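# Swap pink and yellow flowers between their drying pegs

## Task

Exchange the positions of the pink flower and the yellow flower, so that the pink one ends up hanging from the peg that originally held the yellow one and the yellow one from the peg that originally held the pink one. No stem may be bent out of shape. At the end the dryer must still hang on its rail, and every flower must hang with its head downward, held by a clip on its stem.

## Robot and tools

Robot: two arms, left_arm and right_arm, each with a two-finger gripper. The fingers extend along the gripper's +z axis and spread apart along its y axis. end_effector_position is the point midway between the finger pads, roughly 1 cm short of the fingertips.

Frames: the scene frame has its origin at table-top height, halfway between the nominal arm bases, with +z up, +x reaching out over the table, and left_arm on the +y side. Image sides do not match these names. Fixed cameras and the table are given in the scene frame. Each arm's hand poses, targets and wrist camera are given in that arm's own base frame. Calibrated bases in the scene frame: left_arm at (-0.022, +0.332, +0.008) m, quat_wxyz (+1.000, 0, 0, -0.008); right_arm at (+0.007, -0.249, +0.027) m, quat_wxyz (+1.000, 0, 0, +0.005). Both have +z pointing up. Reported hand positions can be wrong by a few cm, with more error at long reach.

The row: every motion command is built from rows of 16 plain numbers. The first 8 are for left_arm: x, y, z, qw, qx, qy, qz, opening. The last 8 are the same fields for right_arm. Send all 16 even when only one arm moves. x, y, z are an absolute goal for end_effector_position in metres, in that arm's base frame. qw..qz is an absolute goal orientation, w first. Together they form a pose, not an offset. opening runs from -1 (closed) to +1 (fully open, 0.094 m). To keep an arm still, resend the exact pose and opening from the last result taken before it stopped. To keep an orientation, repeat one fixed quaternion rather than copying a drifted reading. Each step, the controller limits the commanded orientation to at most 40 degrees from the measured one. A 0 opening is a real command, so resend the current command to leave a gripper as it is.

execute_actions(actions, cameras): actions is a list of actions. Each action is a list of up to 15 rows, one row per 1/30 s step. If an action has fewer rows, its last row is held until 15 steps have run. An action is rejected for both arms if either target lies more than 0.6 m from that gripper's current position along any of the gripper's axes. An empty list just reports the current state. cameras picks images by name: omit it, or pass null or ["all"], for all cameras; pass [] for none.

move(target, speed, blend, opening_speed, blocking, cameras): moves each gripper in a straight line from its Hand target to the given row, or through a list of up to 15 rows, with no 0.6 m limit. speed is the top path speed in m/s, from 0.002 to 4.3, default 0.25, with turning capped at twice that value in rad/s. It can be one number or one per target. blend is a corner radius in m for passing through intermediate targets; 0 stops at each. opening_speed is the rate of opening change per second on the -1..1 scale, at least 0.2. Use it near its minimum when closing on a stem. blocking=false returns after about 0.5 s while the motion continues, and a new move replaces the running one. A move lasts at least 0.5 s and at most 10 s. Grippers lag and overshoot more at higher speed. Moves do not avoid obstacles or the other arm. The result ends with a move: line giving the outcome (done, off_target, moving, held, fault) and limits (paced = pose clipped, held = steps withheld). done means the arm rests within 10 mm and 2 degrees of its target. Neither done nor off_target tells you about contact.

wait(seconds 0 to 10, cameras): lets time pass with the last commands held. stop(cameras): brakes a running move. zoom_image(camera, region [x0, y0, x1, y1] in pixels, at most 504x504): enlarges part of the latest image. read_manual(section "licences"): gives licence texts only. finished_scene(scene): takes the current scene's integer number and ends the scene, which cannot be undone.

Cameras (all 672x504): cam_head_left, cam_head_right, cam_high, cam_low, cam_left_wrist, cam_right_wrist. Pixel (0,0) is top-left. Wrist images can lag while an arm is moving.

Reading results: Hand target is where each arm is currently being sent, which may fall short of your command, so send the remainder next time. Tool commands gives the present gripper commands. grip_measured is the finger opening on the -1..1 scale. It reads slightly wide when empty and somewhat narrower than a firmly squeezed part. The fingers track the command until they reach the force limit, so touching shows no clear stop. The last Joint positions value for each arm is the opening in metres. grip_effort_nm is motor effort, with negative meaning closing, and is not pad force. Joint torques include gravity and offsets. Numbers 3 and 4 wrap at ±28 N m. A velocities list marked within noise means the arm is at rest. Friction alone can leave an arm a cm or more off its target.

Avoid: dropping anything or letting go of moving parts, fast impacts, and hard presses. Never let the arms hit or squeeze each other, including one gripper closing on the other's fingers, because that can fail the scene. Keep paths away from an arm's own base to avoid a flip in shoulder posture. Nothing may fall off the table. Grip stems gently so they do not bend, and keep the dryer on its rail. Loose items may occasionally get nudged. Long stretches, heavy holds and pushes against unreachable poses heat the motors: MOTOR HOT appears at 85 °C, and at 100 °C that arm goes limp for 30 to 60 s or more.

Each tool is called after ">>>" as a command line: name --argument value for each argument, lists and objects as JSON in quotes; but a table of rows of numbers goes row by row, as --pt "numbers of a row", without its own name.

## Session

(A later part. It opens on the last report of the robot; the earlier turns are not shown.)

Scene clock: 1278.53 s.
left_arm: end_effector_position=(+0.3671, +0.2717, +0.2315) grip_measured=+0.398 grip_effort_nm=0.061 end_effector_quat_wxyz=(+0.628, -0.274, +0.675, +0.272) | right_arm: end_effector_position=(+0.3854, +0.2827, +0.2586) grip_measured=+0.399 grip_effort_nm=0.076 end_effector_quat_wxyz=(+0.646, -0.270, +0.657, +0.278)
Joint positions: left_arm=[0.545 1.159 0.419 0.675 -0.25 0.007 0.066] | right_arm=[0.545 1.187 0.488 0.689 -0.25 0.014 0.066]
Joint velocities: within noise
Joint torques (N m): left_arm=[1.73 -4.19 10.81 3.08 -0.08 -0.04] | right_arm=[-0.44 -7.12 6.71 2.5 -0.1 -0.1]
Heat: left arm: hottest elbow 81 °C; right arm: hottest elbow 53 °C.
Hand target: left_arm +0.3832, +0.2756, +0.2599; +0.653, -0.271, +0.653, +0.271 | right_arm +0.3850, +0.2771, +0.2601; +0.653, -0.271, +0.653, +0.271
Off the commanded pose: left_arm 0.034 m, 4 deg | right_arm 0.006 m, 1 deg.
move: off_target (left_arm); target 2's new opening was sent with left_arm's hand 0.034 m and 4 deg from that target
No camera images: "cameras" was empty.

>>> move --pt "0.30 0.12 0.25 0.707 0 0.707 0 0.0 0.30 0.15 0.28 0.6861 -0.1711 0.6861 0.1711 0.0" --pt "0.30 -0.05 0.22 0.383 0 0.924 0 0.0 0.28 -0.02 0.34 0.707 0 0.707 0 0.0" --speed 0.2 --blend 0.03

>>> zoom_image --camera "cam_head_left" --region '[190, 20, 390, 190]'

Scene clock: 1286.80 s.
left_arm: end_effector_position=(+0.2880, -0.0437, +0.1883) grip_measured=+0.002 grip_effort_nm=-0.120 end_effector_quat_wxyz=(+0.363, +0.002, +0.932, +0.008) | right_arm: end_effector_position=(+0.2824, -0.0177, +0.3013) grip_measured=+0.001 grip_effort_nm=-0.071 end_effector_quat_wxyz=(+0.687, +0.005, +0.727, +0.010)
Joint positions: left_arm=[-0.258 0.602 0.522 -0.768 -0.185 -0.182 0.047] | right_arm=[-0.166 0.171 0.311 -0.197 -0.173 0.013 0.047]
Joint velocities: within noise
Joint torques (N m): left_arm=[1.73 0.26 13.3 1.28 -0.16 -0.08] | right_arm=[-0.15 4.95 13.97 1.68 -0.1 -0.1]
Heat: left arm: hottest elbow 81 °C; right arm: hottest elbow 53 °C.
Hand target: left_arm +0.2988, -0.0496, +0.2197; +0.383, +0.000, +0.924, -0.001 | right_arm +0.2780, -0.0194, +0.3391; +0.707, +0.000, +0.707, +0.000
Off the commanded pose: left_arm 0.034 m, 3 deg | right_arm 0.039 m, 3 deg.
move: off_target (left_arm, right_arm)
camera_calibration:
cam_left_wrist: T_world_to_cam=[[-0.00568539, -0.999564, -0.0289884, -0.036658], [-0.953077, 0.0141908, -0.302396, 0.370739], [0.302675, 0.0259089, -0.952742, 0.18384], [0, 0, 0, 1]] pos_world=[0.29749, -0.0466662, 0.286199]
cam_right_wrist: T_world_to_cam=[[0.0124236, -0.999824, -0.0140287, -0.018053], [-0.465704, 0.00662966, -0.884916, 0.439446], [0.884853, 0.017527, -0.46554, -0.0224257], [0, 0, 0, 1]] pos_world=[0.22472, -0.0205702, 0.378179]

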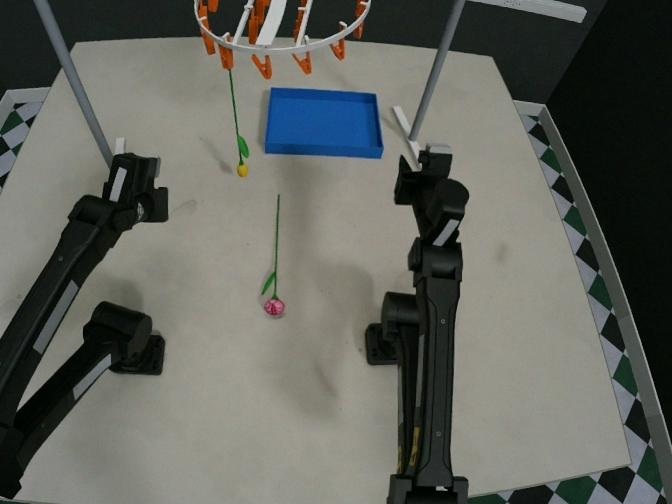

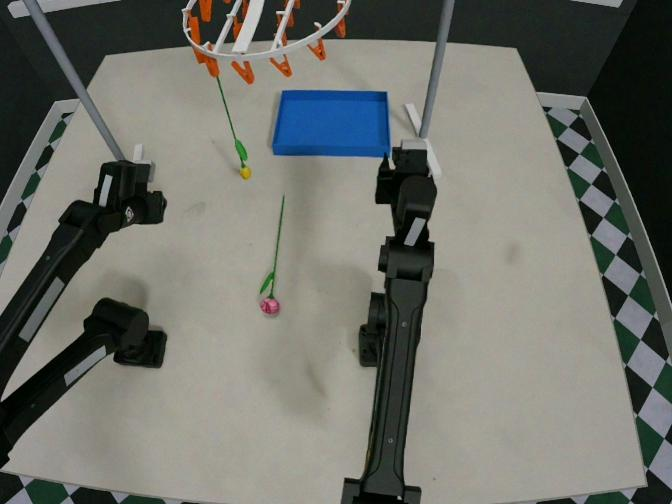

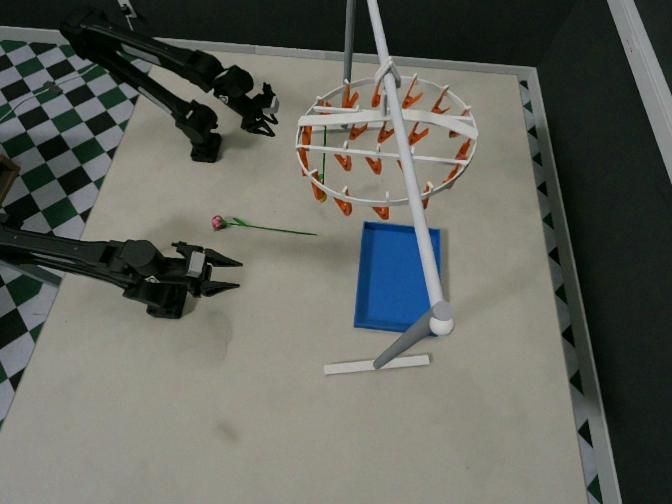

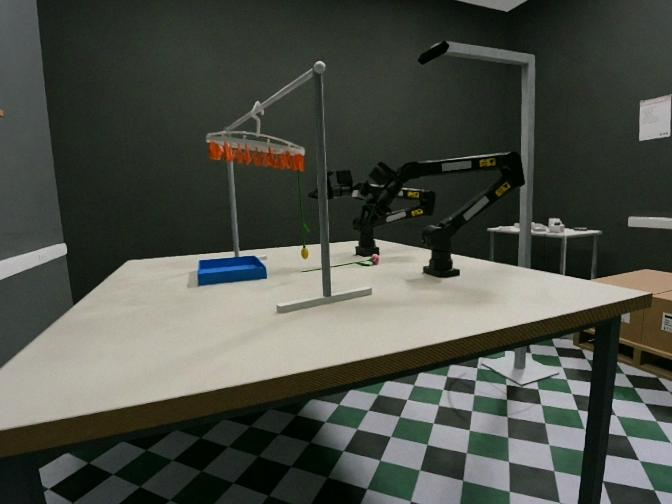

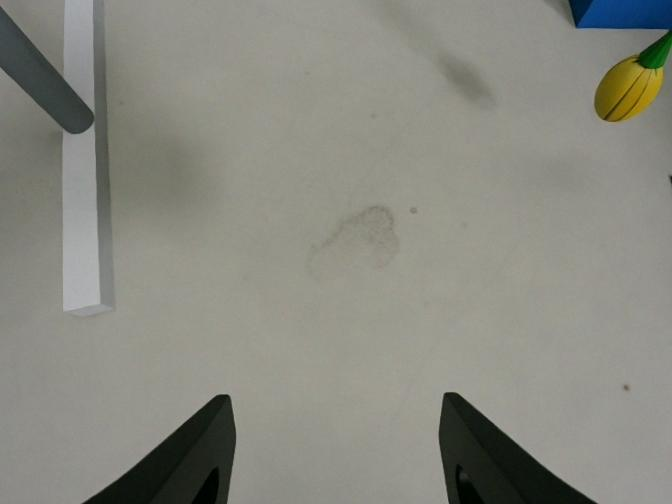

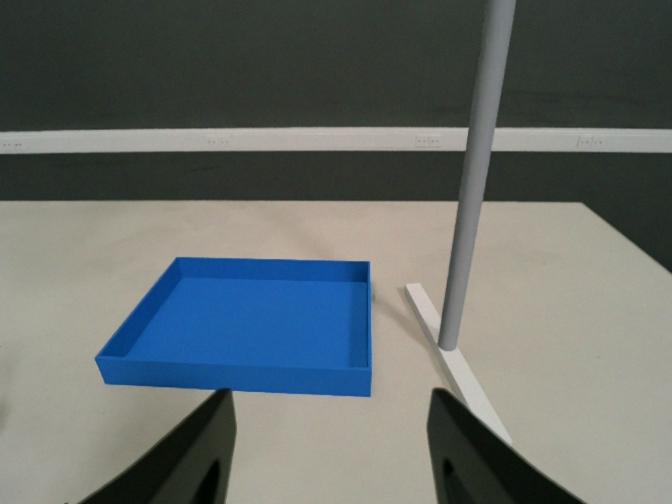

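Scaled by 2.520 from the camera's 672x504 image, which has a finer 960x720 frame.

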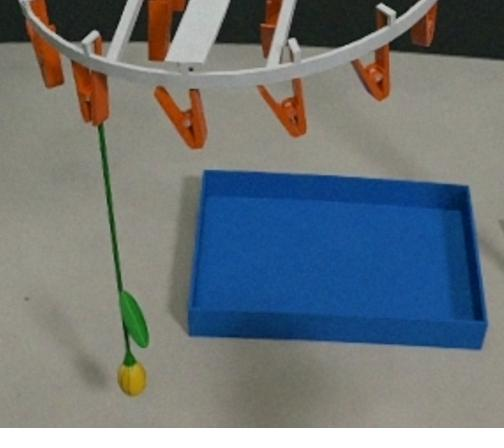

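>>> move --pt "0.28 -0.20 0.22 0.2 0 0.98 0 0.0 0.28 -0.06 0.34 0.707 0 0.707 0 0.0" --pt "0.275 -0.30 0.16 0 0 1 0 -0.3 0.28 -0.06 0.34 0.707 0 0.707 0 0.0" --speed 0.2 --blend 0.03 --cameras '["cam_left_wrist","cam_head_left"]'

Scene clock: 1294.27 s.
left_arm: end_effector_position=(+0.2660, -0.2832, +0.1439) grip_measured=-0.297 grip_effort_nm=-0.120 end_effector_quat_wxyz=(-0.011, -0.001, +1.000, +0.013) | right_arm: end_effector_position=(+0.2782, -0.0567, +0.2974) grip_measured=+0.001 grip_effort_nm=-0.071 end_effector_quat_wxyz=(+0.683, +0.014, +0.730, +0.019)
Joint positions: left_arm=[-0.816 1.43 1.096 -1.27 -0.002 -0.818 0.033] | right_arm=[-0.496 0.221 0.311 -0.165 -0.503 0.012 0.047]
Joint velocities: within noise
Joint torques (N m): left_arm=[1.67 -8.47 11.15 -0.09 0.09 -0.05] | right_arm=[-0.26 5.54 14.12 2.69 -0.12 -0.09]
Heat: left arm: hottest elbow 83 °C; right arm: hottest elbow 54 °C.
Hand target: left_arm +0.2743, -0.2994, +0.1601; +0.000, +0.000, +1.000, +0.000 | right_arm +0.2768, -0.0588, +0.3389; +0.707, +0.000, +0.707, +0.000
Off the commanded pose: left_arm 0.025 m, 2 deg | right_arm 0.043 m, 5 deg.
move: off_target (left_arm, right_arm); target 2's new opening was sent with left_arm's hand 0.025 m and 2 deg from that target
camera_calibration:
cam_left_wrist: T_world_to_cam=[[-0.012684, -0.999431, -0.0312559, -0.275206], [-0.897715, -0.00238519, 0.440571, 0.213334], [-0.440395, 0.0336471, -0.897174, 0.346303], [0, 0, 0, 1]] pos_world=[0.340533, -0.286193, 0.208103]
Images, in order (width x height): cam_head_left 672x504, cam_left_wrist 672x504.

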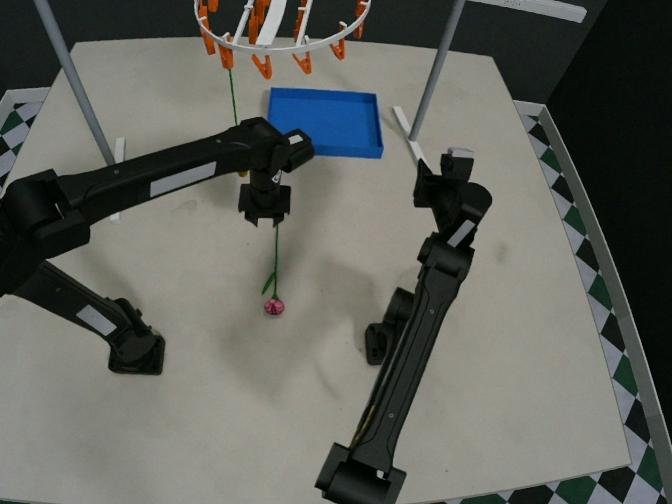

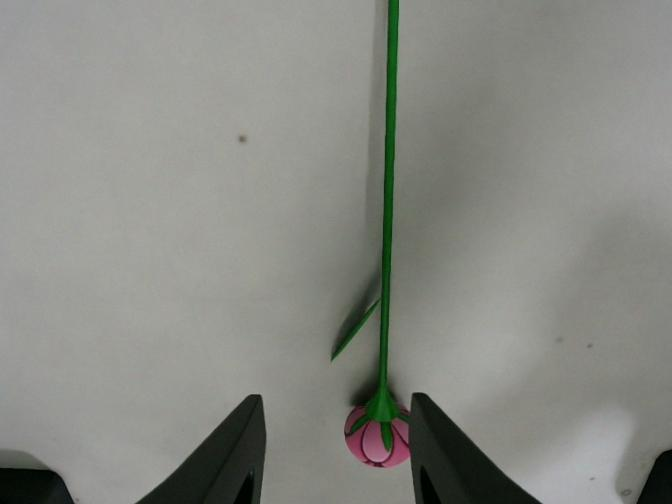

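>>> move --pt "0.268 -0.318 0.075 0 0 1 0 -0.3 0.28 -0.06 0.34 0.707 0 0.707 0 0.0" --speed 0.15 --cameras '["cam_left_wrist"]'

Scene clock: 1299.17 s.
left_arm: end_effector_position=(+0.2686, -0.3112, +0.0769) grip_measured=-0.298 grip_effort_nm=-0.125 end_effector_quat_wxyz=(-0.002, +0.000, +1.000, +0.004) | right_arm: end_effector_position=(+0.2782, -0.0568, +0.2973) grip_measured=+0.001 grip_effort_nm=-0.076 end_effector_quat_wxyz=(+0.683, +0.014, +0.730, +0.019)
Joint positions: left_arm=[-0.858 1.547 1.033 -1.065 -0.002 -0.859 0.033] | right_arm=[-0.496 0.221 0.311 -0.165 -0.503 0.012 0.047]
Joint velocities: within noise
Joint torques (N m): left_arm=[1.79 -9.47 7.09 0.85 0.07 -0.05] | right_arm=[-0.26 5.48 14.17 2.63 -0.12 -0.09]
Heat: left arm: hottest elbow 82 °C; right arm: hottest elbow 54 °C.
Hand target: left_arm +0.2679, -0.3180, +0.0751; +0.000, +0.000, +1.000, +0.000 | right_arm +0.2769, -0.0588, +0.3388; +0.707, +0.000, +0.707, +0.000
Off the commanded pose: left_arm 0.007 m, 1 deg | right_arm 0.043 m, 5 deg.
move: off_target (right_arm)
camera_calibration:
cam_left_wrist: T_world_to_cam=[[-0.0130459, -0.99983, -0.0130229, -0.306788], [-0.905171, 0.00627503, 0.425002, 0.251136], [-0.424848, 0.0173325, -0.905099, 0.279582], [0, 0, 0, 1]] pos_world=[0.342099, -0.313158, 0.142321]
Images, in order (width x height): cam_left_wrist 672x504.

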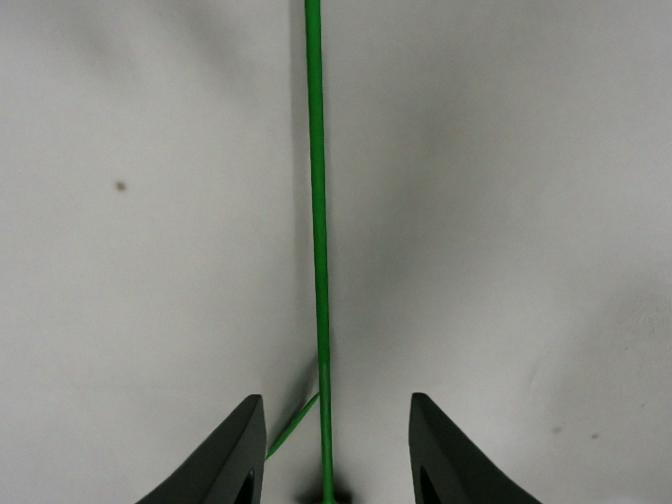

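>>> move --pt "0.268 -0.304 0.04 0 0 1 0 -0.3 0.28 -0.06 0.34 0.707 0 0.707 0 0.0" --pt "0.268 -0.304 0.013 0 0 1 0 -0.3 0.28 -0.06 0.34 0.707 0 0.707 0 0.0" --speed 0.08 --cameras '["cam_left_wrist"]'

Scene clock: 1304.70 s.
left_arm: end_effector_position=(+0.2631, -0.3048, +0.0171) grip_measured=-0.298 grip_effort_nm=-0.120 end_effector_quat_wxyz=(+0.000, +0.001, +1.000, +0.002) | right_arm: end_effector_position=(+0.2782, -0.0568, +0.2973) grip_measured=+0.001 grip_effort_nm=-0.071 end_effector_quat_wxyz=(+0.683, +0.014, +0.730, +0.019)
Joint positions: left_arm=[-0.858 1.62 0.932 -0.886 -0.002 -0.857 0.033] | right_arm=[-0.496 0.221 0.311 -0.165 -0.503 0.012 0.047]
Joint velocities: within noise
Joint torques (N m): left_arm=[3.37 -9.41 6.12 0.83 0.06 0.18] | right_arm=[-0.26 5.36 14.16 2.69 -0.12 -0.1]
Heat: left arm: hottest elbow 81 °C; right arm: hottest elbow 54 °C.
Hand target: left_arm +0.2678, -0.3040, +0.0130; +0.000, +0.000, +1.000, +0.000 | right_arm +0.2769, -0.0588, +0.3388; +0.707, +0.000, +0.707, +0.000
Off the commanded pose: left_arm 0.006 m, 0 deg | right_arm 0.043 m, 5 deg.
move: off_target (right_arm)
camera_calibration:
cam_left_wrist: T_world_to_cam=[[-0.0153177, -0.999846, -0.00851147, -0.300645], [-0.906858, 0.0103066, 0.42131, 0.273188], [-0.421158, 0.0141722, -0.906877, 0.221178], [0, 0, 0, 1]] pos_world=[0.336289, -0.306549, 0.0829253]
Images, in order (width x height): cam_left_wrist 672x504.

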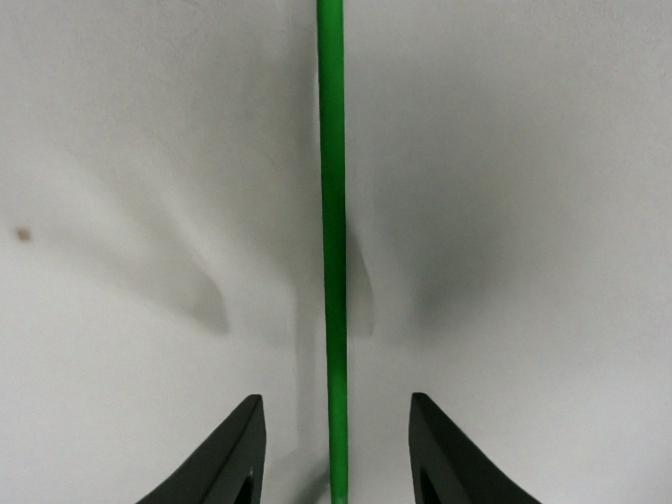

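>>> move --pt "0.268 -0.304 0.006 0 0 1 0 -0.3 0.28 -0.06 0.34 0.707 0 0.707 0 0.0" --pt "0.268 -0.304 0.006 0 0 1 0 -0.97 0.28 -0.06 0.34 0.707 0 0.707 0 0.0" --speed 0.05 --opening_speed 0.4 --cameras '["cam_left_wrist"]'

Scene clock: 1312.03 s.
left_arm: end_effector_position=(+0.2639, -0.3058, +0.0116) grip_measured=-0.969 grip_effort_nm=-1.018 end_effector_quat_wxyz=(+0.001, +0.001, +1.000, +0.000) | right_arm: end_effector_position=(+0.2782, -0.0568, +0.2973) grip_measured=+0.001 grip_effort_nm=-0.081 end_effector_quat_wxyz=(+0.683, +0.014, +0.730, +0.019)
Joint positions: left_arm=[-0.858 1.63 0.927 -0.866 -0.002 -0.856 0.001] | right_arm=[-0.496 0.221 0.311 -0.165 -0.503 0.012 0.047]
Joint velocities: within noise
Joint torques (N m): left_arm=[3.31 -9.29 5.91 0.95 0.06 0.16] | right_arm=[-0.09 5.6 14.19 2.65 -0.12 -0.09]
Heat: left arm: hottest elbow 79 °C; right arm: hottest elbow 55 °C.
Hand target: left_arm +0.2679, -0.3041, +0.0062; +0.000, +0.000, +1.000, +0.000 | right_arm +0.2769, -0.0588, +0.3388; +0.707, +0.000, +0.707, +0.000
Off the commanded pose: left_arm 0.007 m, 0 deg | right_arm 0.043 m, 5 deg.
move: off_target (right_arm)
camera_calibration:
cam_left_wrist: T_world_to_cam=[[-0.0160199, -0.999859, -0.00505154, -0.30161], [-0.908102, 0.012435, 0.418565, 0.277296], [-0.418443, 0.0112927, -0.908173, 0.214847], [0, 0, 0, 1]] pos_world=[0.336882, -0.307442, 0.0775286]
Images, in order (width x height): cam_left_wrist 672x504.

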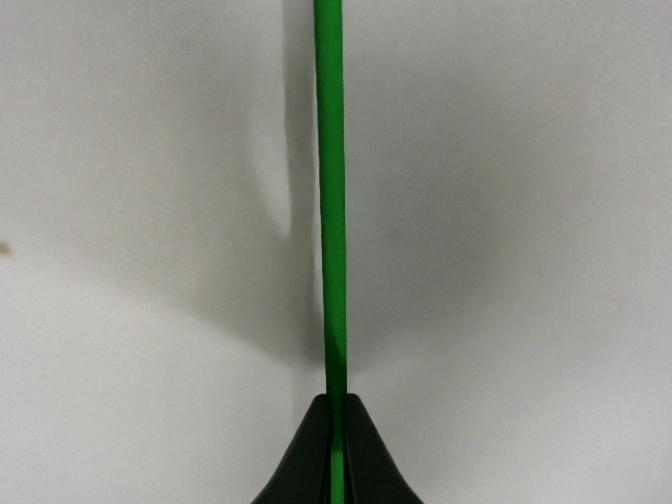

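>>> move --pt "0.264 -0.304 0.13 0 0 1 0 -0.97 0.28 -0.06 0.34 0.707 0 0.707 0 0.0" --pt "0.27 -0.25 0.22 0.383 0 0.924 0 -0.97 0.28 -0.06 0.34 0.707 0 0.707 0 0.0" --pt "0.28 -0.20 0.25 0.707 0 0.707 0 -0.97 0.28 -0.06 0.34 0.707 0 0.707 0 0.0" --speed 0.15 --blend 0.03 --cameras '["cam_left_wrist","cam_head_left","cam_low","cam_right_wrist"]'

Scene clock: 1323.97 s.
left_arm: end_effector_position=(+0.2769, -0.2015, +0.2493) grip_measured=-0.965 grip_effort_nm=-0.950 end_effector_quat_wxyz=(+0.705, +0.003, +0.709, -0.003) | right_arm: end_effector_position=(+0.2783, -0.0568, +0.2972) grip_measured=+0.001 grip_effort_nm=-0.076 end_effector_quat_wxyz=(+0.683, +0.014, +0.730, +0.019)
Joint positions: left_arm=[-1.085 0.892 0.29 0.588 -1.076 -0.012 0.002] | right_arm=[-0.496 0.221 0.311 -0.165 -0.503 0.012 0.047]
Joint velocities: within noise
Joint torques (N m): left_arm=[3.43 -1.26 7.5 2.62 0.14 0.19] | right_arm=[-0.15 5.6 14.17 2.65 -0.12 -0.09]
Heat: left arm: hottest elbow 76 °C; right arm: hottest elbow 56 °C.
Hand target: left_arm +0.2799, -0.2000, +0.2500; +0.707, +0.000, +0.707, +0.000 | right_arm +0.2769, -0.0588, +0.3388; +0.707, +0.000, +0.707, +0.000
Off the commanded pose: left_arm 0.003 m, 1 deg | right_arm 0.043 m, 5 deg.
move: off_target (right_arm)
camera_calibration:
cam_left_wrist: T_world_to_cam=[[-0.0034028, -0.999899, -0.0137846, -0.197134], [-0.426848, 0.0139181, -0.904216, 0.385138], [0.904317, 0.00280705, -0.426853, -0.0530112], [0, 0, 0, 1]] pos_world=[0.211664, -0.202326, 0.322902]
cam_right_wrist: T_world_to_cam=[[0.0115786, -0.999158, -0.0393615, -0.0493378], [-0.47454, 0.0291583, -0.879751, 0.436324], [0.880158, 0.0288648, -0.473803, -0.0155586], [0, 0, 0, 1]] pos_world=[0.221318, -0.0615696, 0.374542]
Images, in order (width x height): cam_head_left 672x504, cam_low 672x504, cam_left_wrist 672x504, cam_right_wrist 672x504.

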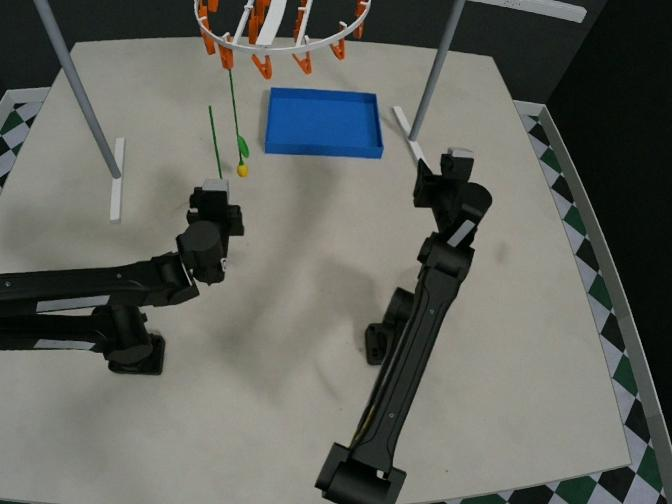

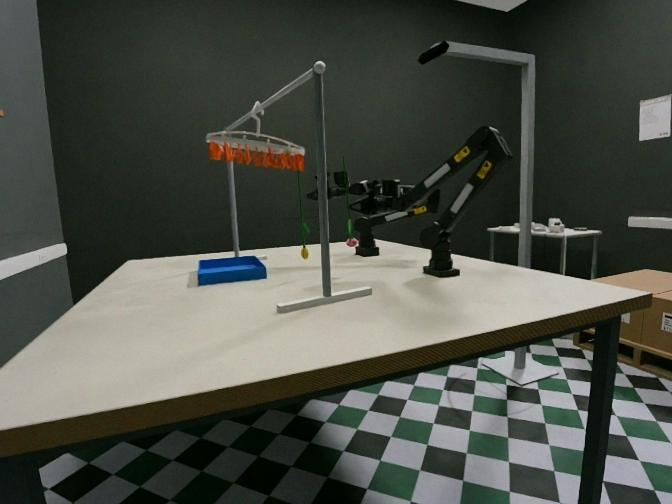

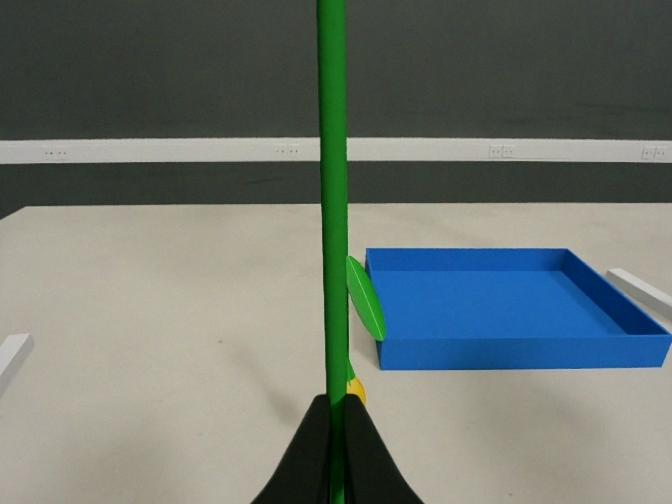

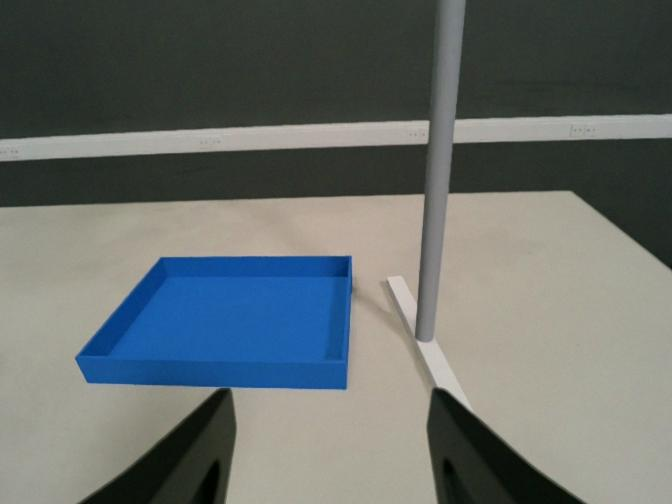

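>>> move --pt "0.34 -0.24 0.20 0.653 0.271 0.653 -0.271 -0.97 0.28 -0.02 0.38 0.6861 -0.1711 0.6861 0.1711 0.0" --pt "0.445 -0.372 0.19 0.653 0.271 0.653 -0.271 -0.97 0.28 0.03 0.42 0.6861 -0.1711 0.6861 0.1711 0.0" --speed 0.15 --blend 0.02 --cameras '["cam_head_left","cam_head_right","cam_high","cam_low","cam_left_wrist"]'

>>> move --pt "0.445 -0.372 0.19 0.653 0.271 0.653 -0.271 -0.97 0.345 0.110 0.420 0.6861 -0.1711 0.6861 0.1711 0.0" --speed 0.15 --cameras '["cam_right_wrist"]'

Scene clock: 1335.10 s.
left_arm: end_effector_position=(+0.4354, -0.3577, +0.1770) grip_measured=-0.964 grip_effort_nm=-0.764 end_effector_quat_wxyz=(+0.642, +0.269, +0.666, -0.268) | right_arm: end_effector_position=(+0.2832, +0.0254, +0.3850) grip_measured=+0.001 grip_effort_nm=-0.076 end_effector_quat_wxyz=(+0.670, -0.153, +0.703, +0.184)
Joint positions: left_arm=[-0.647 1.625 0.631 0.962 0.132 -0.007 0.002] | right_arm=[-0.389 0.362 0.539 -0.232 -0.87 0.012 0.047]
Joint velocities: left_arm=[0.024 -0.005 -0.002 -0.007 0.037 -0.11 0.009] | right_arm=[within noise]
Joint torques (N m): left_arm=[1.79 -8.64 8.75 2.15 -0.07 0.13] | right_arm=[1.32 3.66 13.65 1.42 0.05 -0.08]
Heat: left arm: hottest elbow 74 °C; right arm: hottest elbow 58 °C.
Hand target: left_arm +0.4440, -0.3713, +0.1901; +0.653, +0.271, +0.653, -0.271 | right_arm +0.2781, +0.0299, +0.4188; +0.686, -0.171, +0.686, +0.171
Off the commanded pose: left_arm 0.022 m, 2 deg | right_arm 0.035 m, 4 deg.
move: off_target (left_arm, right_arm)
camera_calibration:
cam_left_wrist: T_world_to_cam=[[-0.699045, -0.715072, -0.00274903, 0.048899], [-0.319408, 0.315684, -0.893488, 0.448801], [0.639777, -0.623711, -0.449078, -0.331729], [0, 0, 0, 1]] pos_world=[0.389766, -0.313616, 0.25216]
Images, in order (width x height): cam_head_left 672x504, cam_head_right 672x504, cam_high 672x504, cam_low 672x504, cam_left_wrist 672x504.

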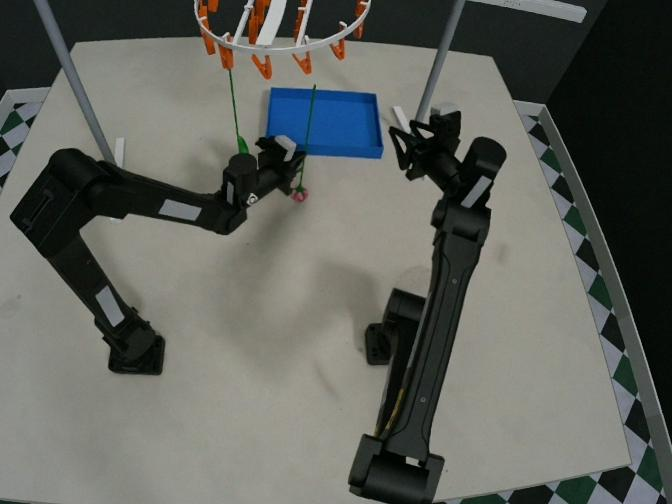

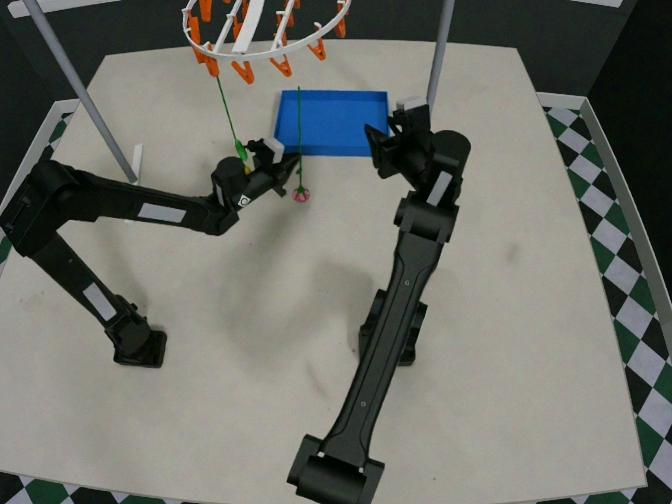

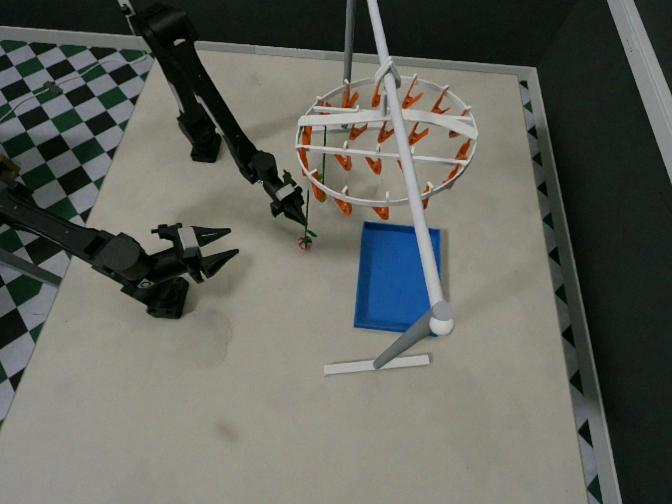

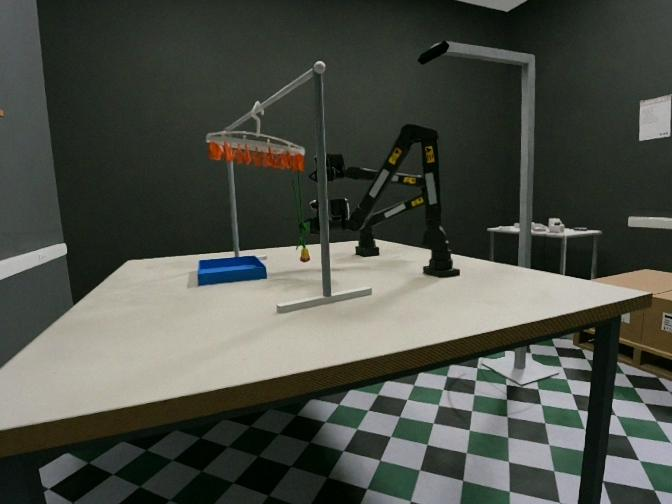

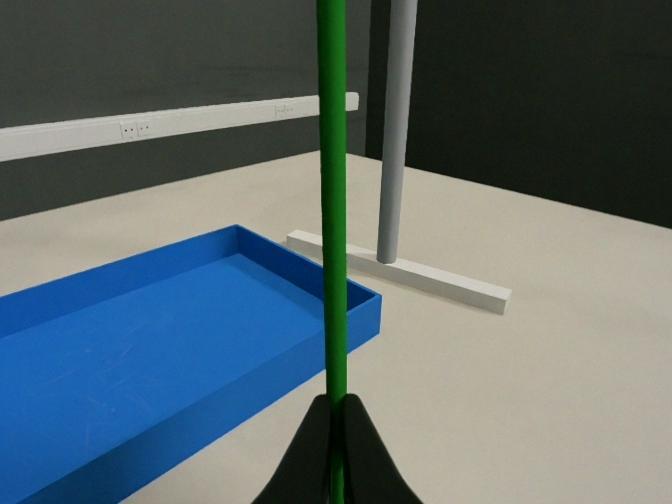

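Scene clock: 1336.57 s.
left_arm: end_effector_position=(+0.4354, -0.3577, +0.1770) grip_measured=-0.968 grip_effort_nm=-0.994 end_effector_quat_wxyz=(+0.642, +0.269, +0.666, -0.268) | right_arm: end_effector_position=(+0.3413, +0.1056, +0.3783) grip_measured=+0.001 grip_effort_nm=-0.071 end_effector_quat_wxyz=(+0.660, -0.161, +0.713, +0.175)
Joint positions: left_arm=[-0.647 1.625 0.631 0.962 0.132 -0.007 0.002] | right_arm=[0.14 0.553 0.575 -0.094 -0.341 0.012 0.047]
Joint velocities: within noise
Joint torques (N m): left_arm=[1.79 -8.76 8.72 2.17 -0.06 0.13] | right_arm=[1.32 1.96 14.06 2.7 0.07 -0.07]
Heat: left arm: hottest elbow 73 °C; right arm: hottest elbow 59 °C.
Hand target: left_arm +0.4440, -0.3713, +0.1902; +0.653, +0.271, +0.653, -0.271 | right_arm +0.3421, +0.1090, +0.4189; +0.686, -0.171, +0.686, +0.171
Off the commanded pose: left_arm 0.022 m, 2 deg | right_arm 0.042 m, 4 deg.
move: off_target (left_arm, right_arm)
camera_calibration:
cam_right_wrist: T_world_to_cam=[[0.466373, -0.884166, -0.0273253, -0.0565419], [-0.432534, -0.200986, -0.87893, 0.542545], [0.771628, 0.421728, -0.476167, -0.040867], [0, 0, 0, 1]] pos_world=[0.292573, 0.0762865, 0.455855]
Images, in order (width x height): cam_right_wrist 672x504.

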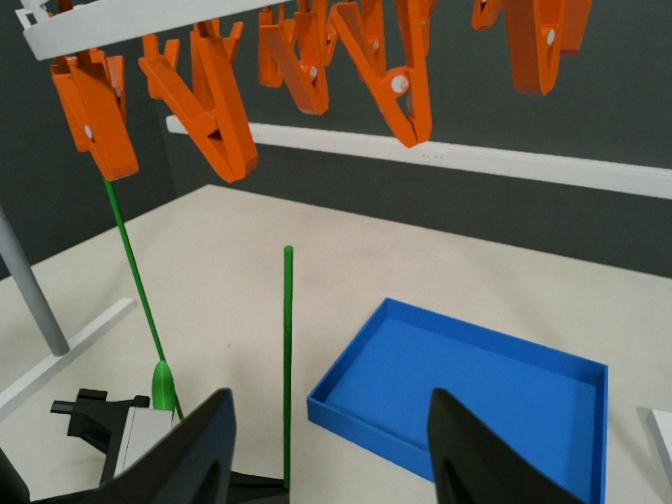

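>>> move --pt "0.445 -0.372 0.19 0.653 0.271 0.653 -0.271 -0.97 0.372 0.132 0.452 0.6861 -0.1711 0.6861 0.1711 0.0" --speed 0.15 --cameras '["cam_right_wrist","cam_head_right"]'

Scene clock: 1352.27 s.
left_arm: end_effector_position=(+0.4354, -0.3577, +0.1768) grip_measured=-0.964 grip_effort_nm=-0.940 end_effector_quat_wxyz=(+0.642, +0.269, +0.666, -0.268) | right_arm: end_effector_position=(+0.3688, +0.1271, +0.4107) grip_measured=+0.001 grip_effort_nm=-0.071 end_effector_quat_wxyz=(+0.661, -0.164, +0.712, +0.173)
Joint positions: left_arm=[-0.647 1.625 0.631 0.962 0.132 -0.007 0.002] | right_arm=[0.219 0.667 0.691 -0.093 -0.262 0.012 0.047]
Joint velocities: within noise
Joint torques (N m): left_arm=[1.79 -8.76 8.7 2.17 -0.06 0.13] | right_arm=[1.49 0.32 14.12 2.56 0.07 -0.08]
Heat: left arm: hottest elbow 71 °C; right arm: hottest elbow 60 °C.
Hand target: left_arm +0.4440, -0.3713, +0.1901; +0.653, +0.271, +0.653, -0.271 | right_arm +0.3693, +0.1310, +0.4510; +0.686, -0.171, +0.686, +0.171
Off the commanded pose: left_arm 0.022 m, 2 deg | right_arm 0.042 m, 4 deg.
move: off_target (left_arm, right_arm)
camera_calibration:
cam_right_wrist: T_world_to_cam=[[0.466618, -0.884209, -0.0210115, -0.0521375], [-0.428686, -0.20532, -0.879814, 0.586735], [0.773626, 0.419544, -0.474854, -0.0567722], [0, 0, 0, 1]] pos_world=[0.319773, 0.0981865, 0.488163]
Images, in order (width x height): cam_head_right 672x504, cam_right_wrist 672x504.

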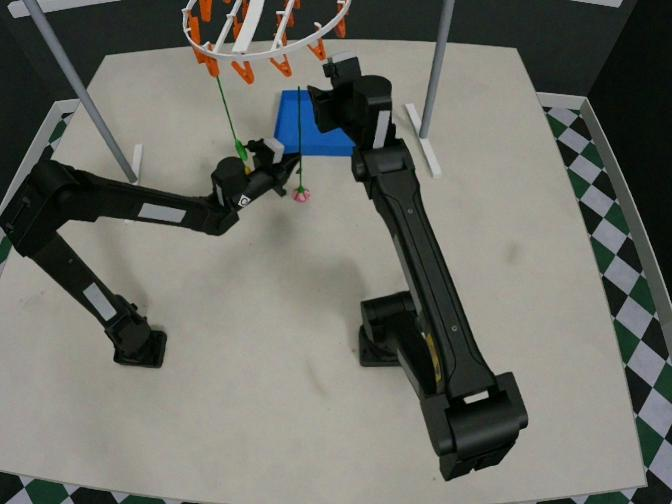

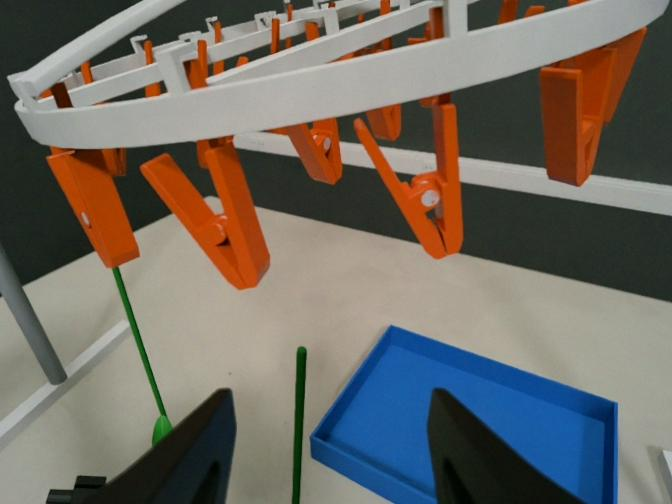

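>>> move --pt "0.445 -0.372 0.19 0.653 0.271 0.653 -0.271 -0.97 0.33 0.10 0.40 0.6861 -0.1711 0.6861 0.1711 0.0" --speed 0.15

>>> zoom_image --camera "cam_head_left" --region '[190, 0, 390, 120]'

>>> zoom_image --camera "cam_head_right" --region '[170, 0, 370, 120]'

>>> zoom_image --camera "cam_high" --region '[280, 60, 480, 230]'

Scene clock: 1370.37 s.
left_arm: end_effector_position=(+0.4354, -0.3577, +0.1768) grip_measured=-0.965 grip_effort_nm=-0.955 end_effector_quat_wxyz=(+0.642, +0.269, +0.666, -0.268) | right_arm: end_effector_position=(+0.3308, +0.1033, +0.4011) grip_measured=+0.001 grip_effort_nm=-0.081 end_effector_quat_wxyz=(+0.681, -0.169, +0.690, +0.178)
Joint positions: left_arm=[-0.647 1.625 0.631 0.962 0.132 -0.007 0.002] | right_arm=[0.121 0.515 0.586 -0.08 -0.375 0.012 0.047]
Joint velocities: within noise
Joint torques (N m): left_arm=[1.85 -8.76 8.69 2.15 -0.06 0.13] | right_arm=[-0.03 1.2 8.61 2.52 -0.11 -0.09]
Heat: left arm: hottest elbow 70 °C; right arm: hottest elbow 65 °C.
Hand target: left_arm +0.4440, -0.3713, +0.1901; +0.653, +0.271, +0.653, -0.271 | right_arm +0.3301, +0.1000, +0.4000; +0.686, -0.171, +0.686, +0.171
Off the commanded pose: left_arm 0.022 m, 2 deg | right_arm 0.004 m, 1 deg.
move: off_target (left_arm)
camera_calibration:
cam_left_wrist: T_world_to_cam=[[-0.698752, -0.715359, -0.00271891, 0.0487561], [-0.319788, 0.31576, -0.893326, 0.448875], [0.639907, -0.623344, -0.449401, -0.331693], [0, 0, 0, 1]] pos_world=[0.389866, -0.313617, 0.252061]
cam_right_wrist: T_world_to_cam=[[0.481101, -0.876644, -0.00616666, -0.0672868], [-0.373584, -0.198649, -0.906076, 0.548784], [0.793081, 0.438218, -0.42307, -0.0510619], [0, 0, 0, 1]] pos_world=[0.277885, 0.072405, 0.475222]

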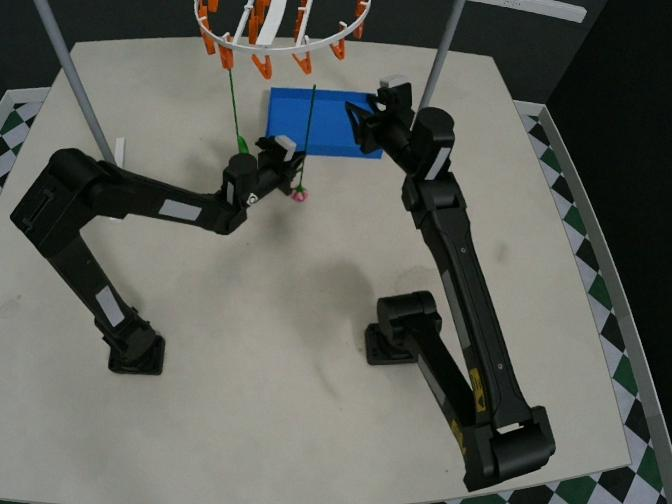

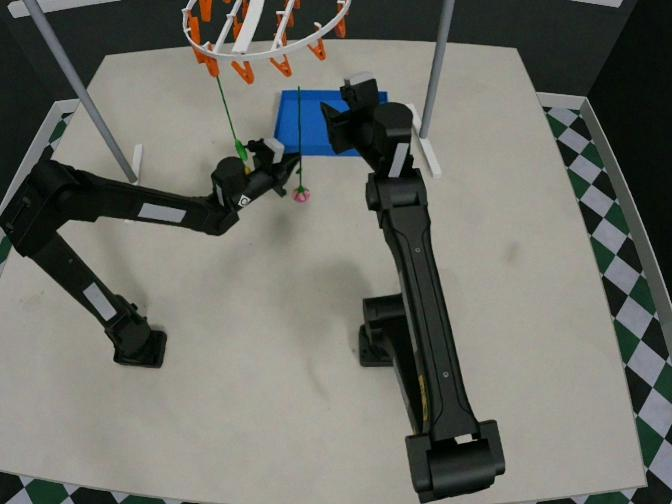

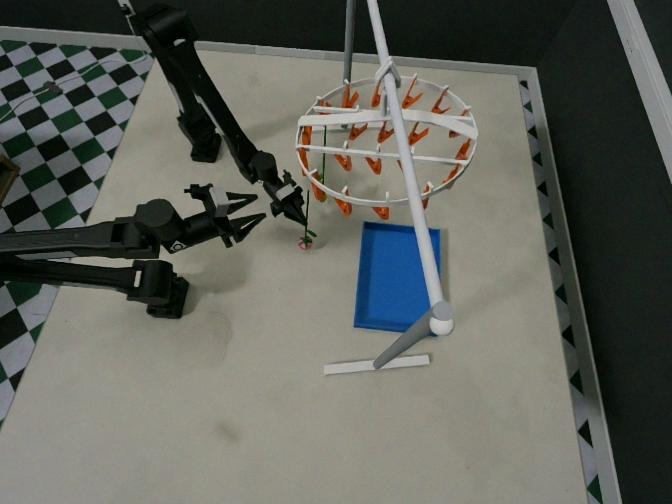

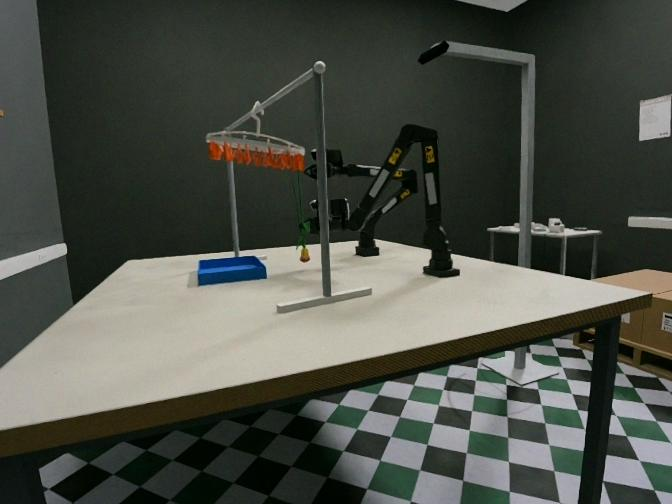

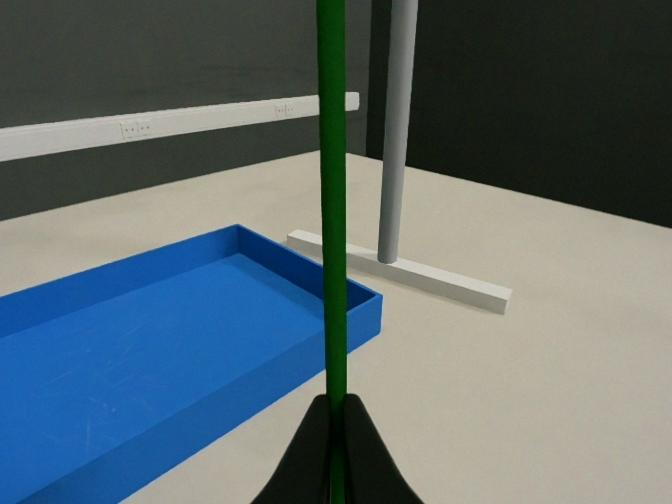

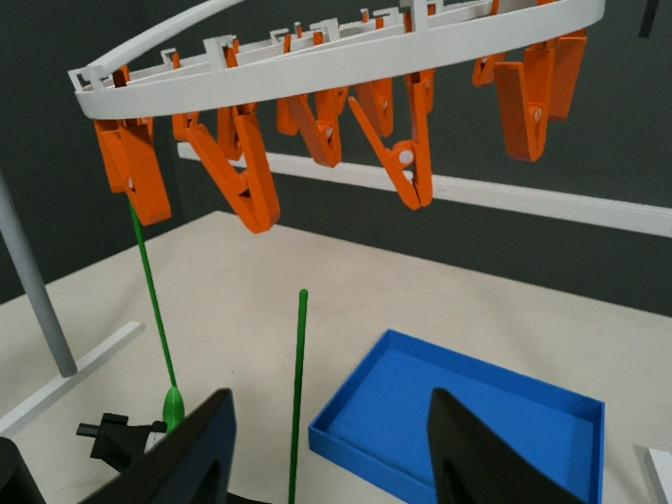

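Scaled by 2.520 from the camera's 672x504 image, which has a finer 960x720 frame.

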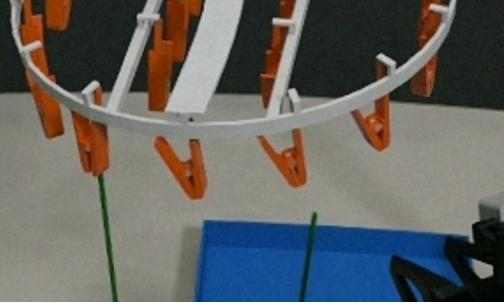

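Scaled by 2.520 from the camera's 672x504 image, which has a finer 960x720 frame.

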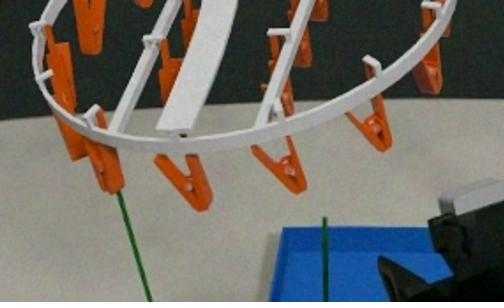

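Scaled by 2.520 from the camera's 672x504 image, which has a finer 960x720 frame.

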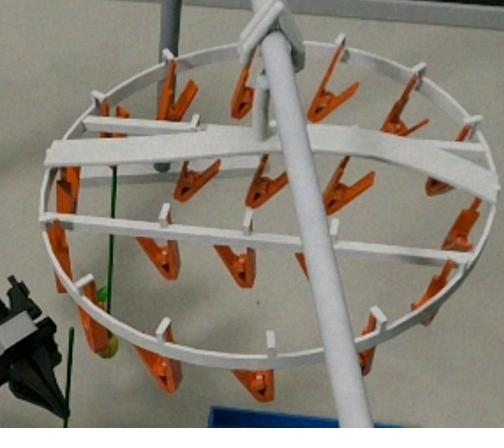

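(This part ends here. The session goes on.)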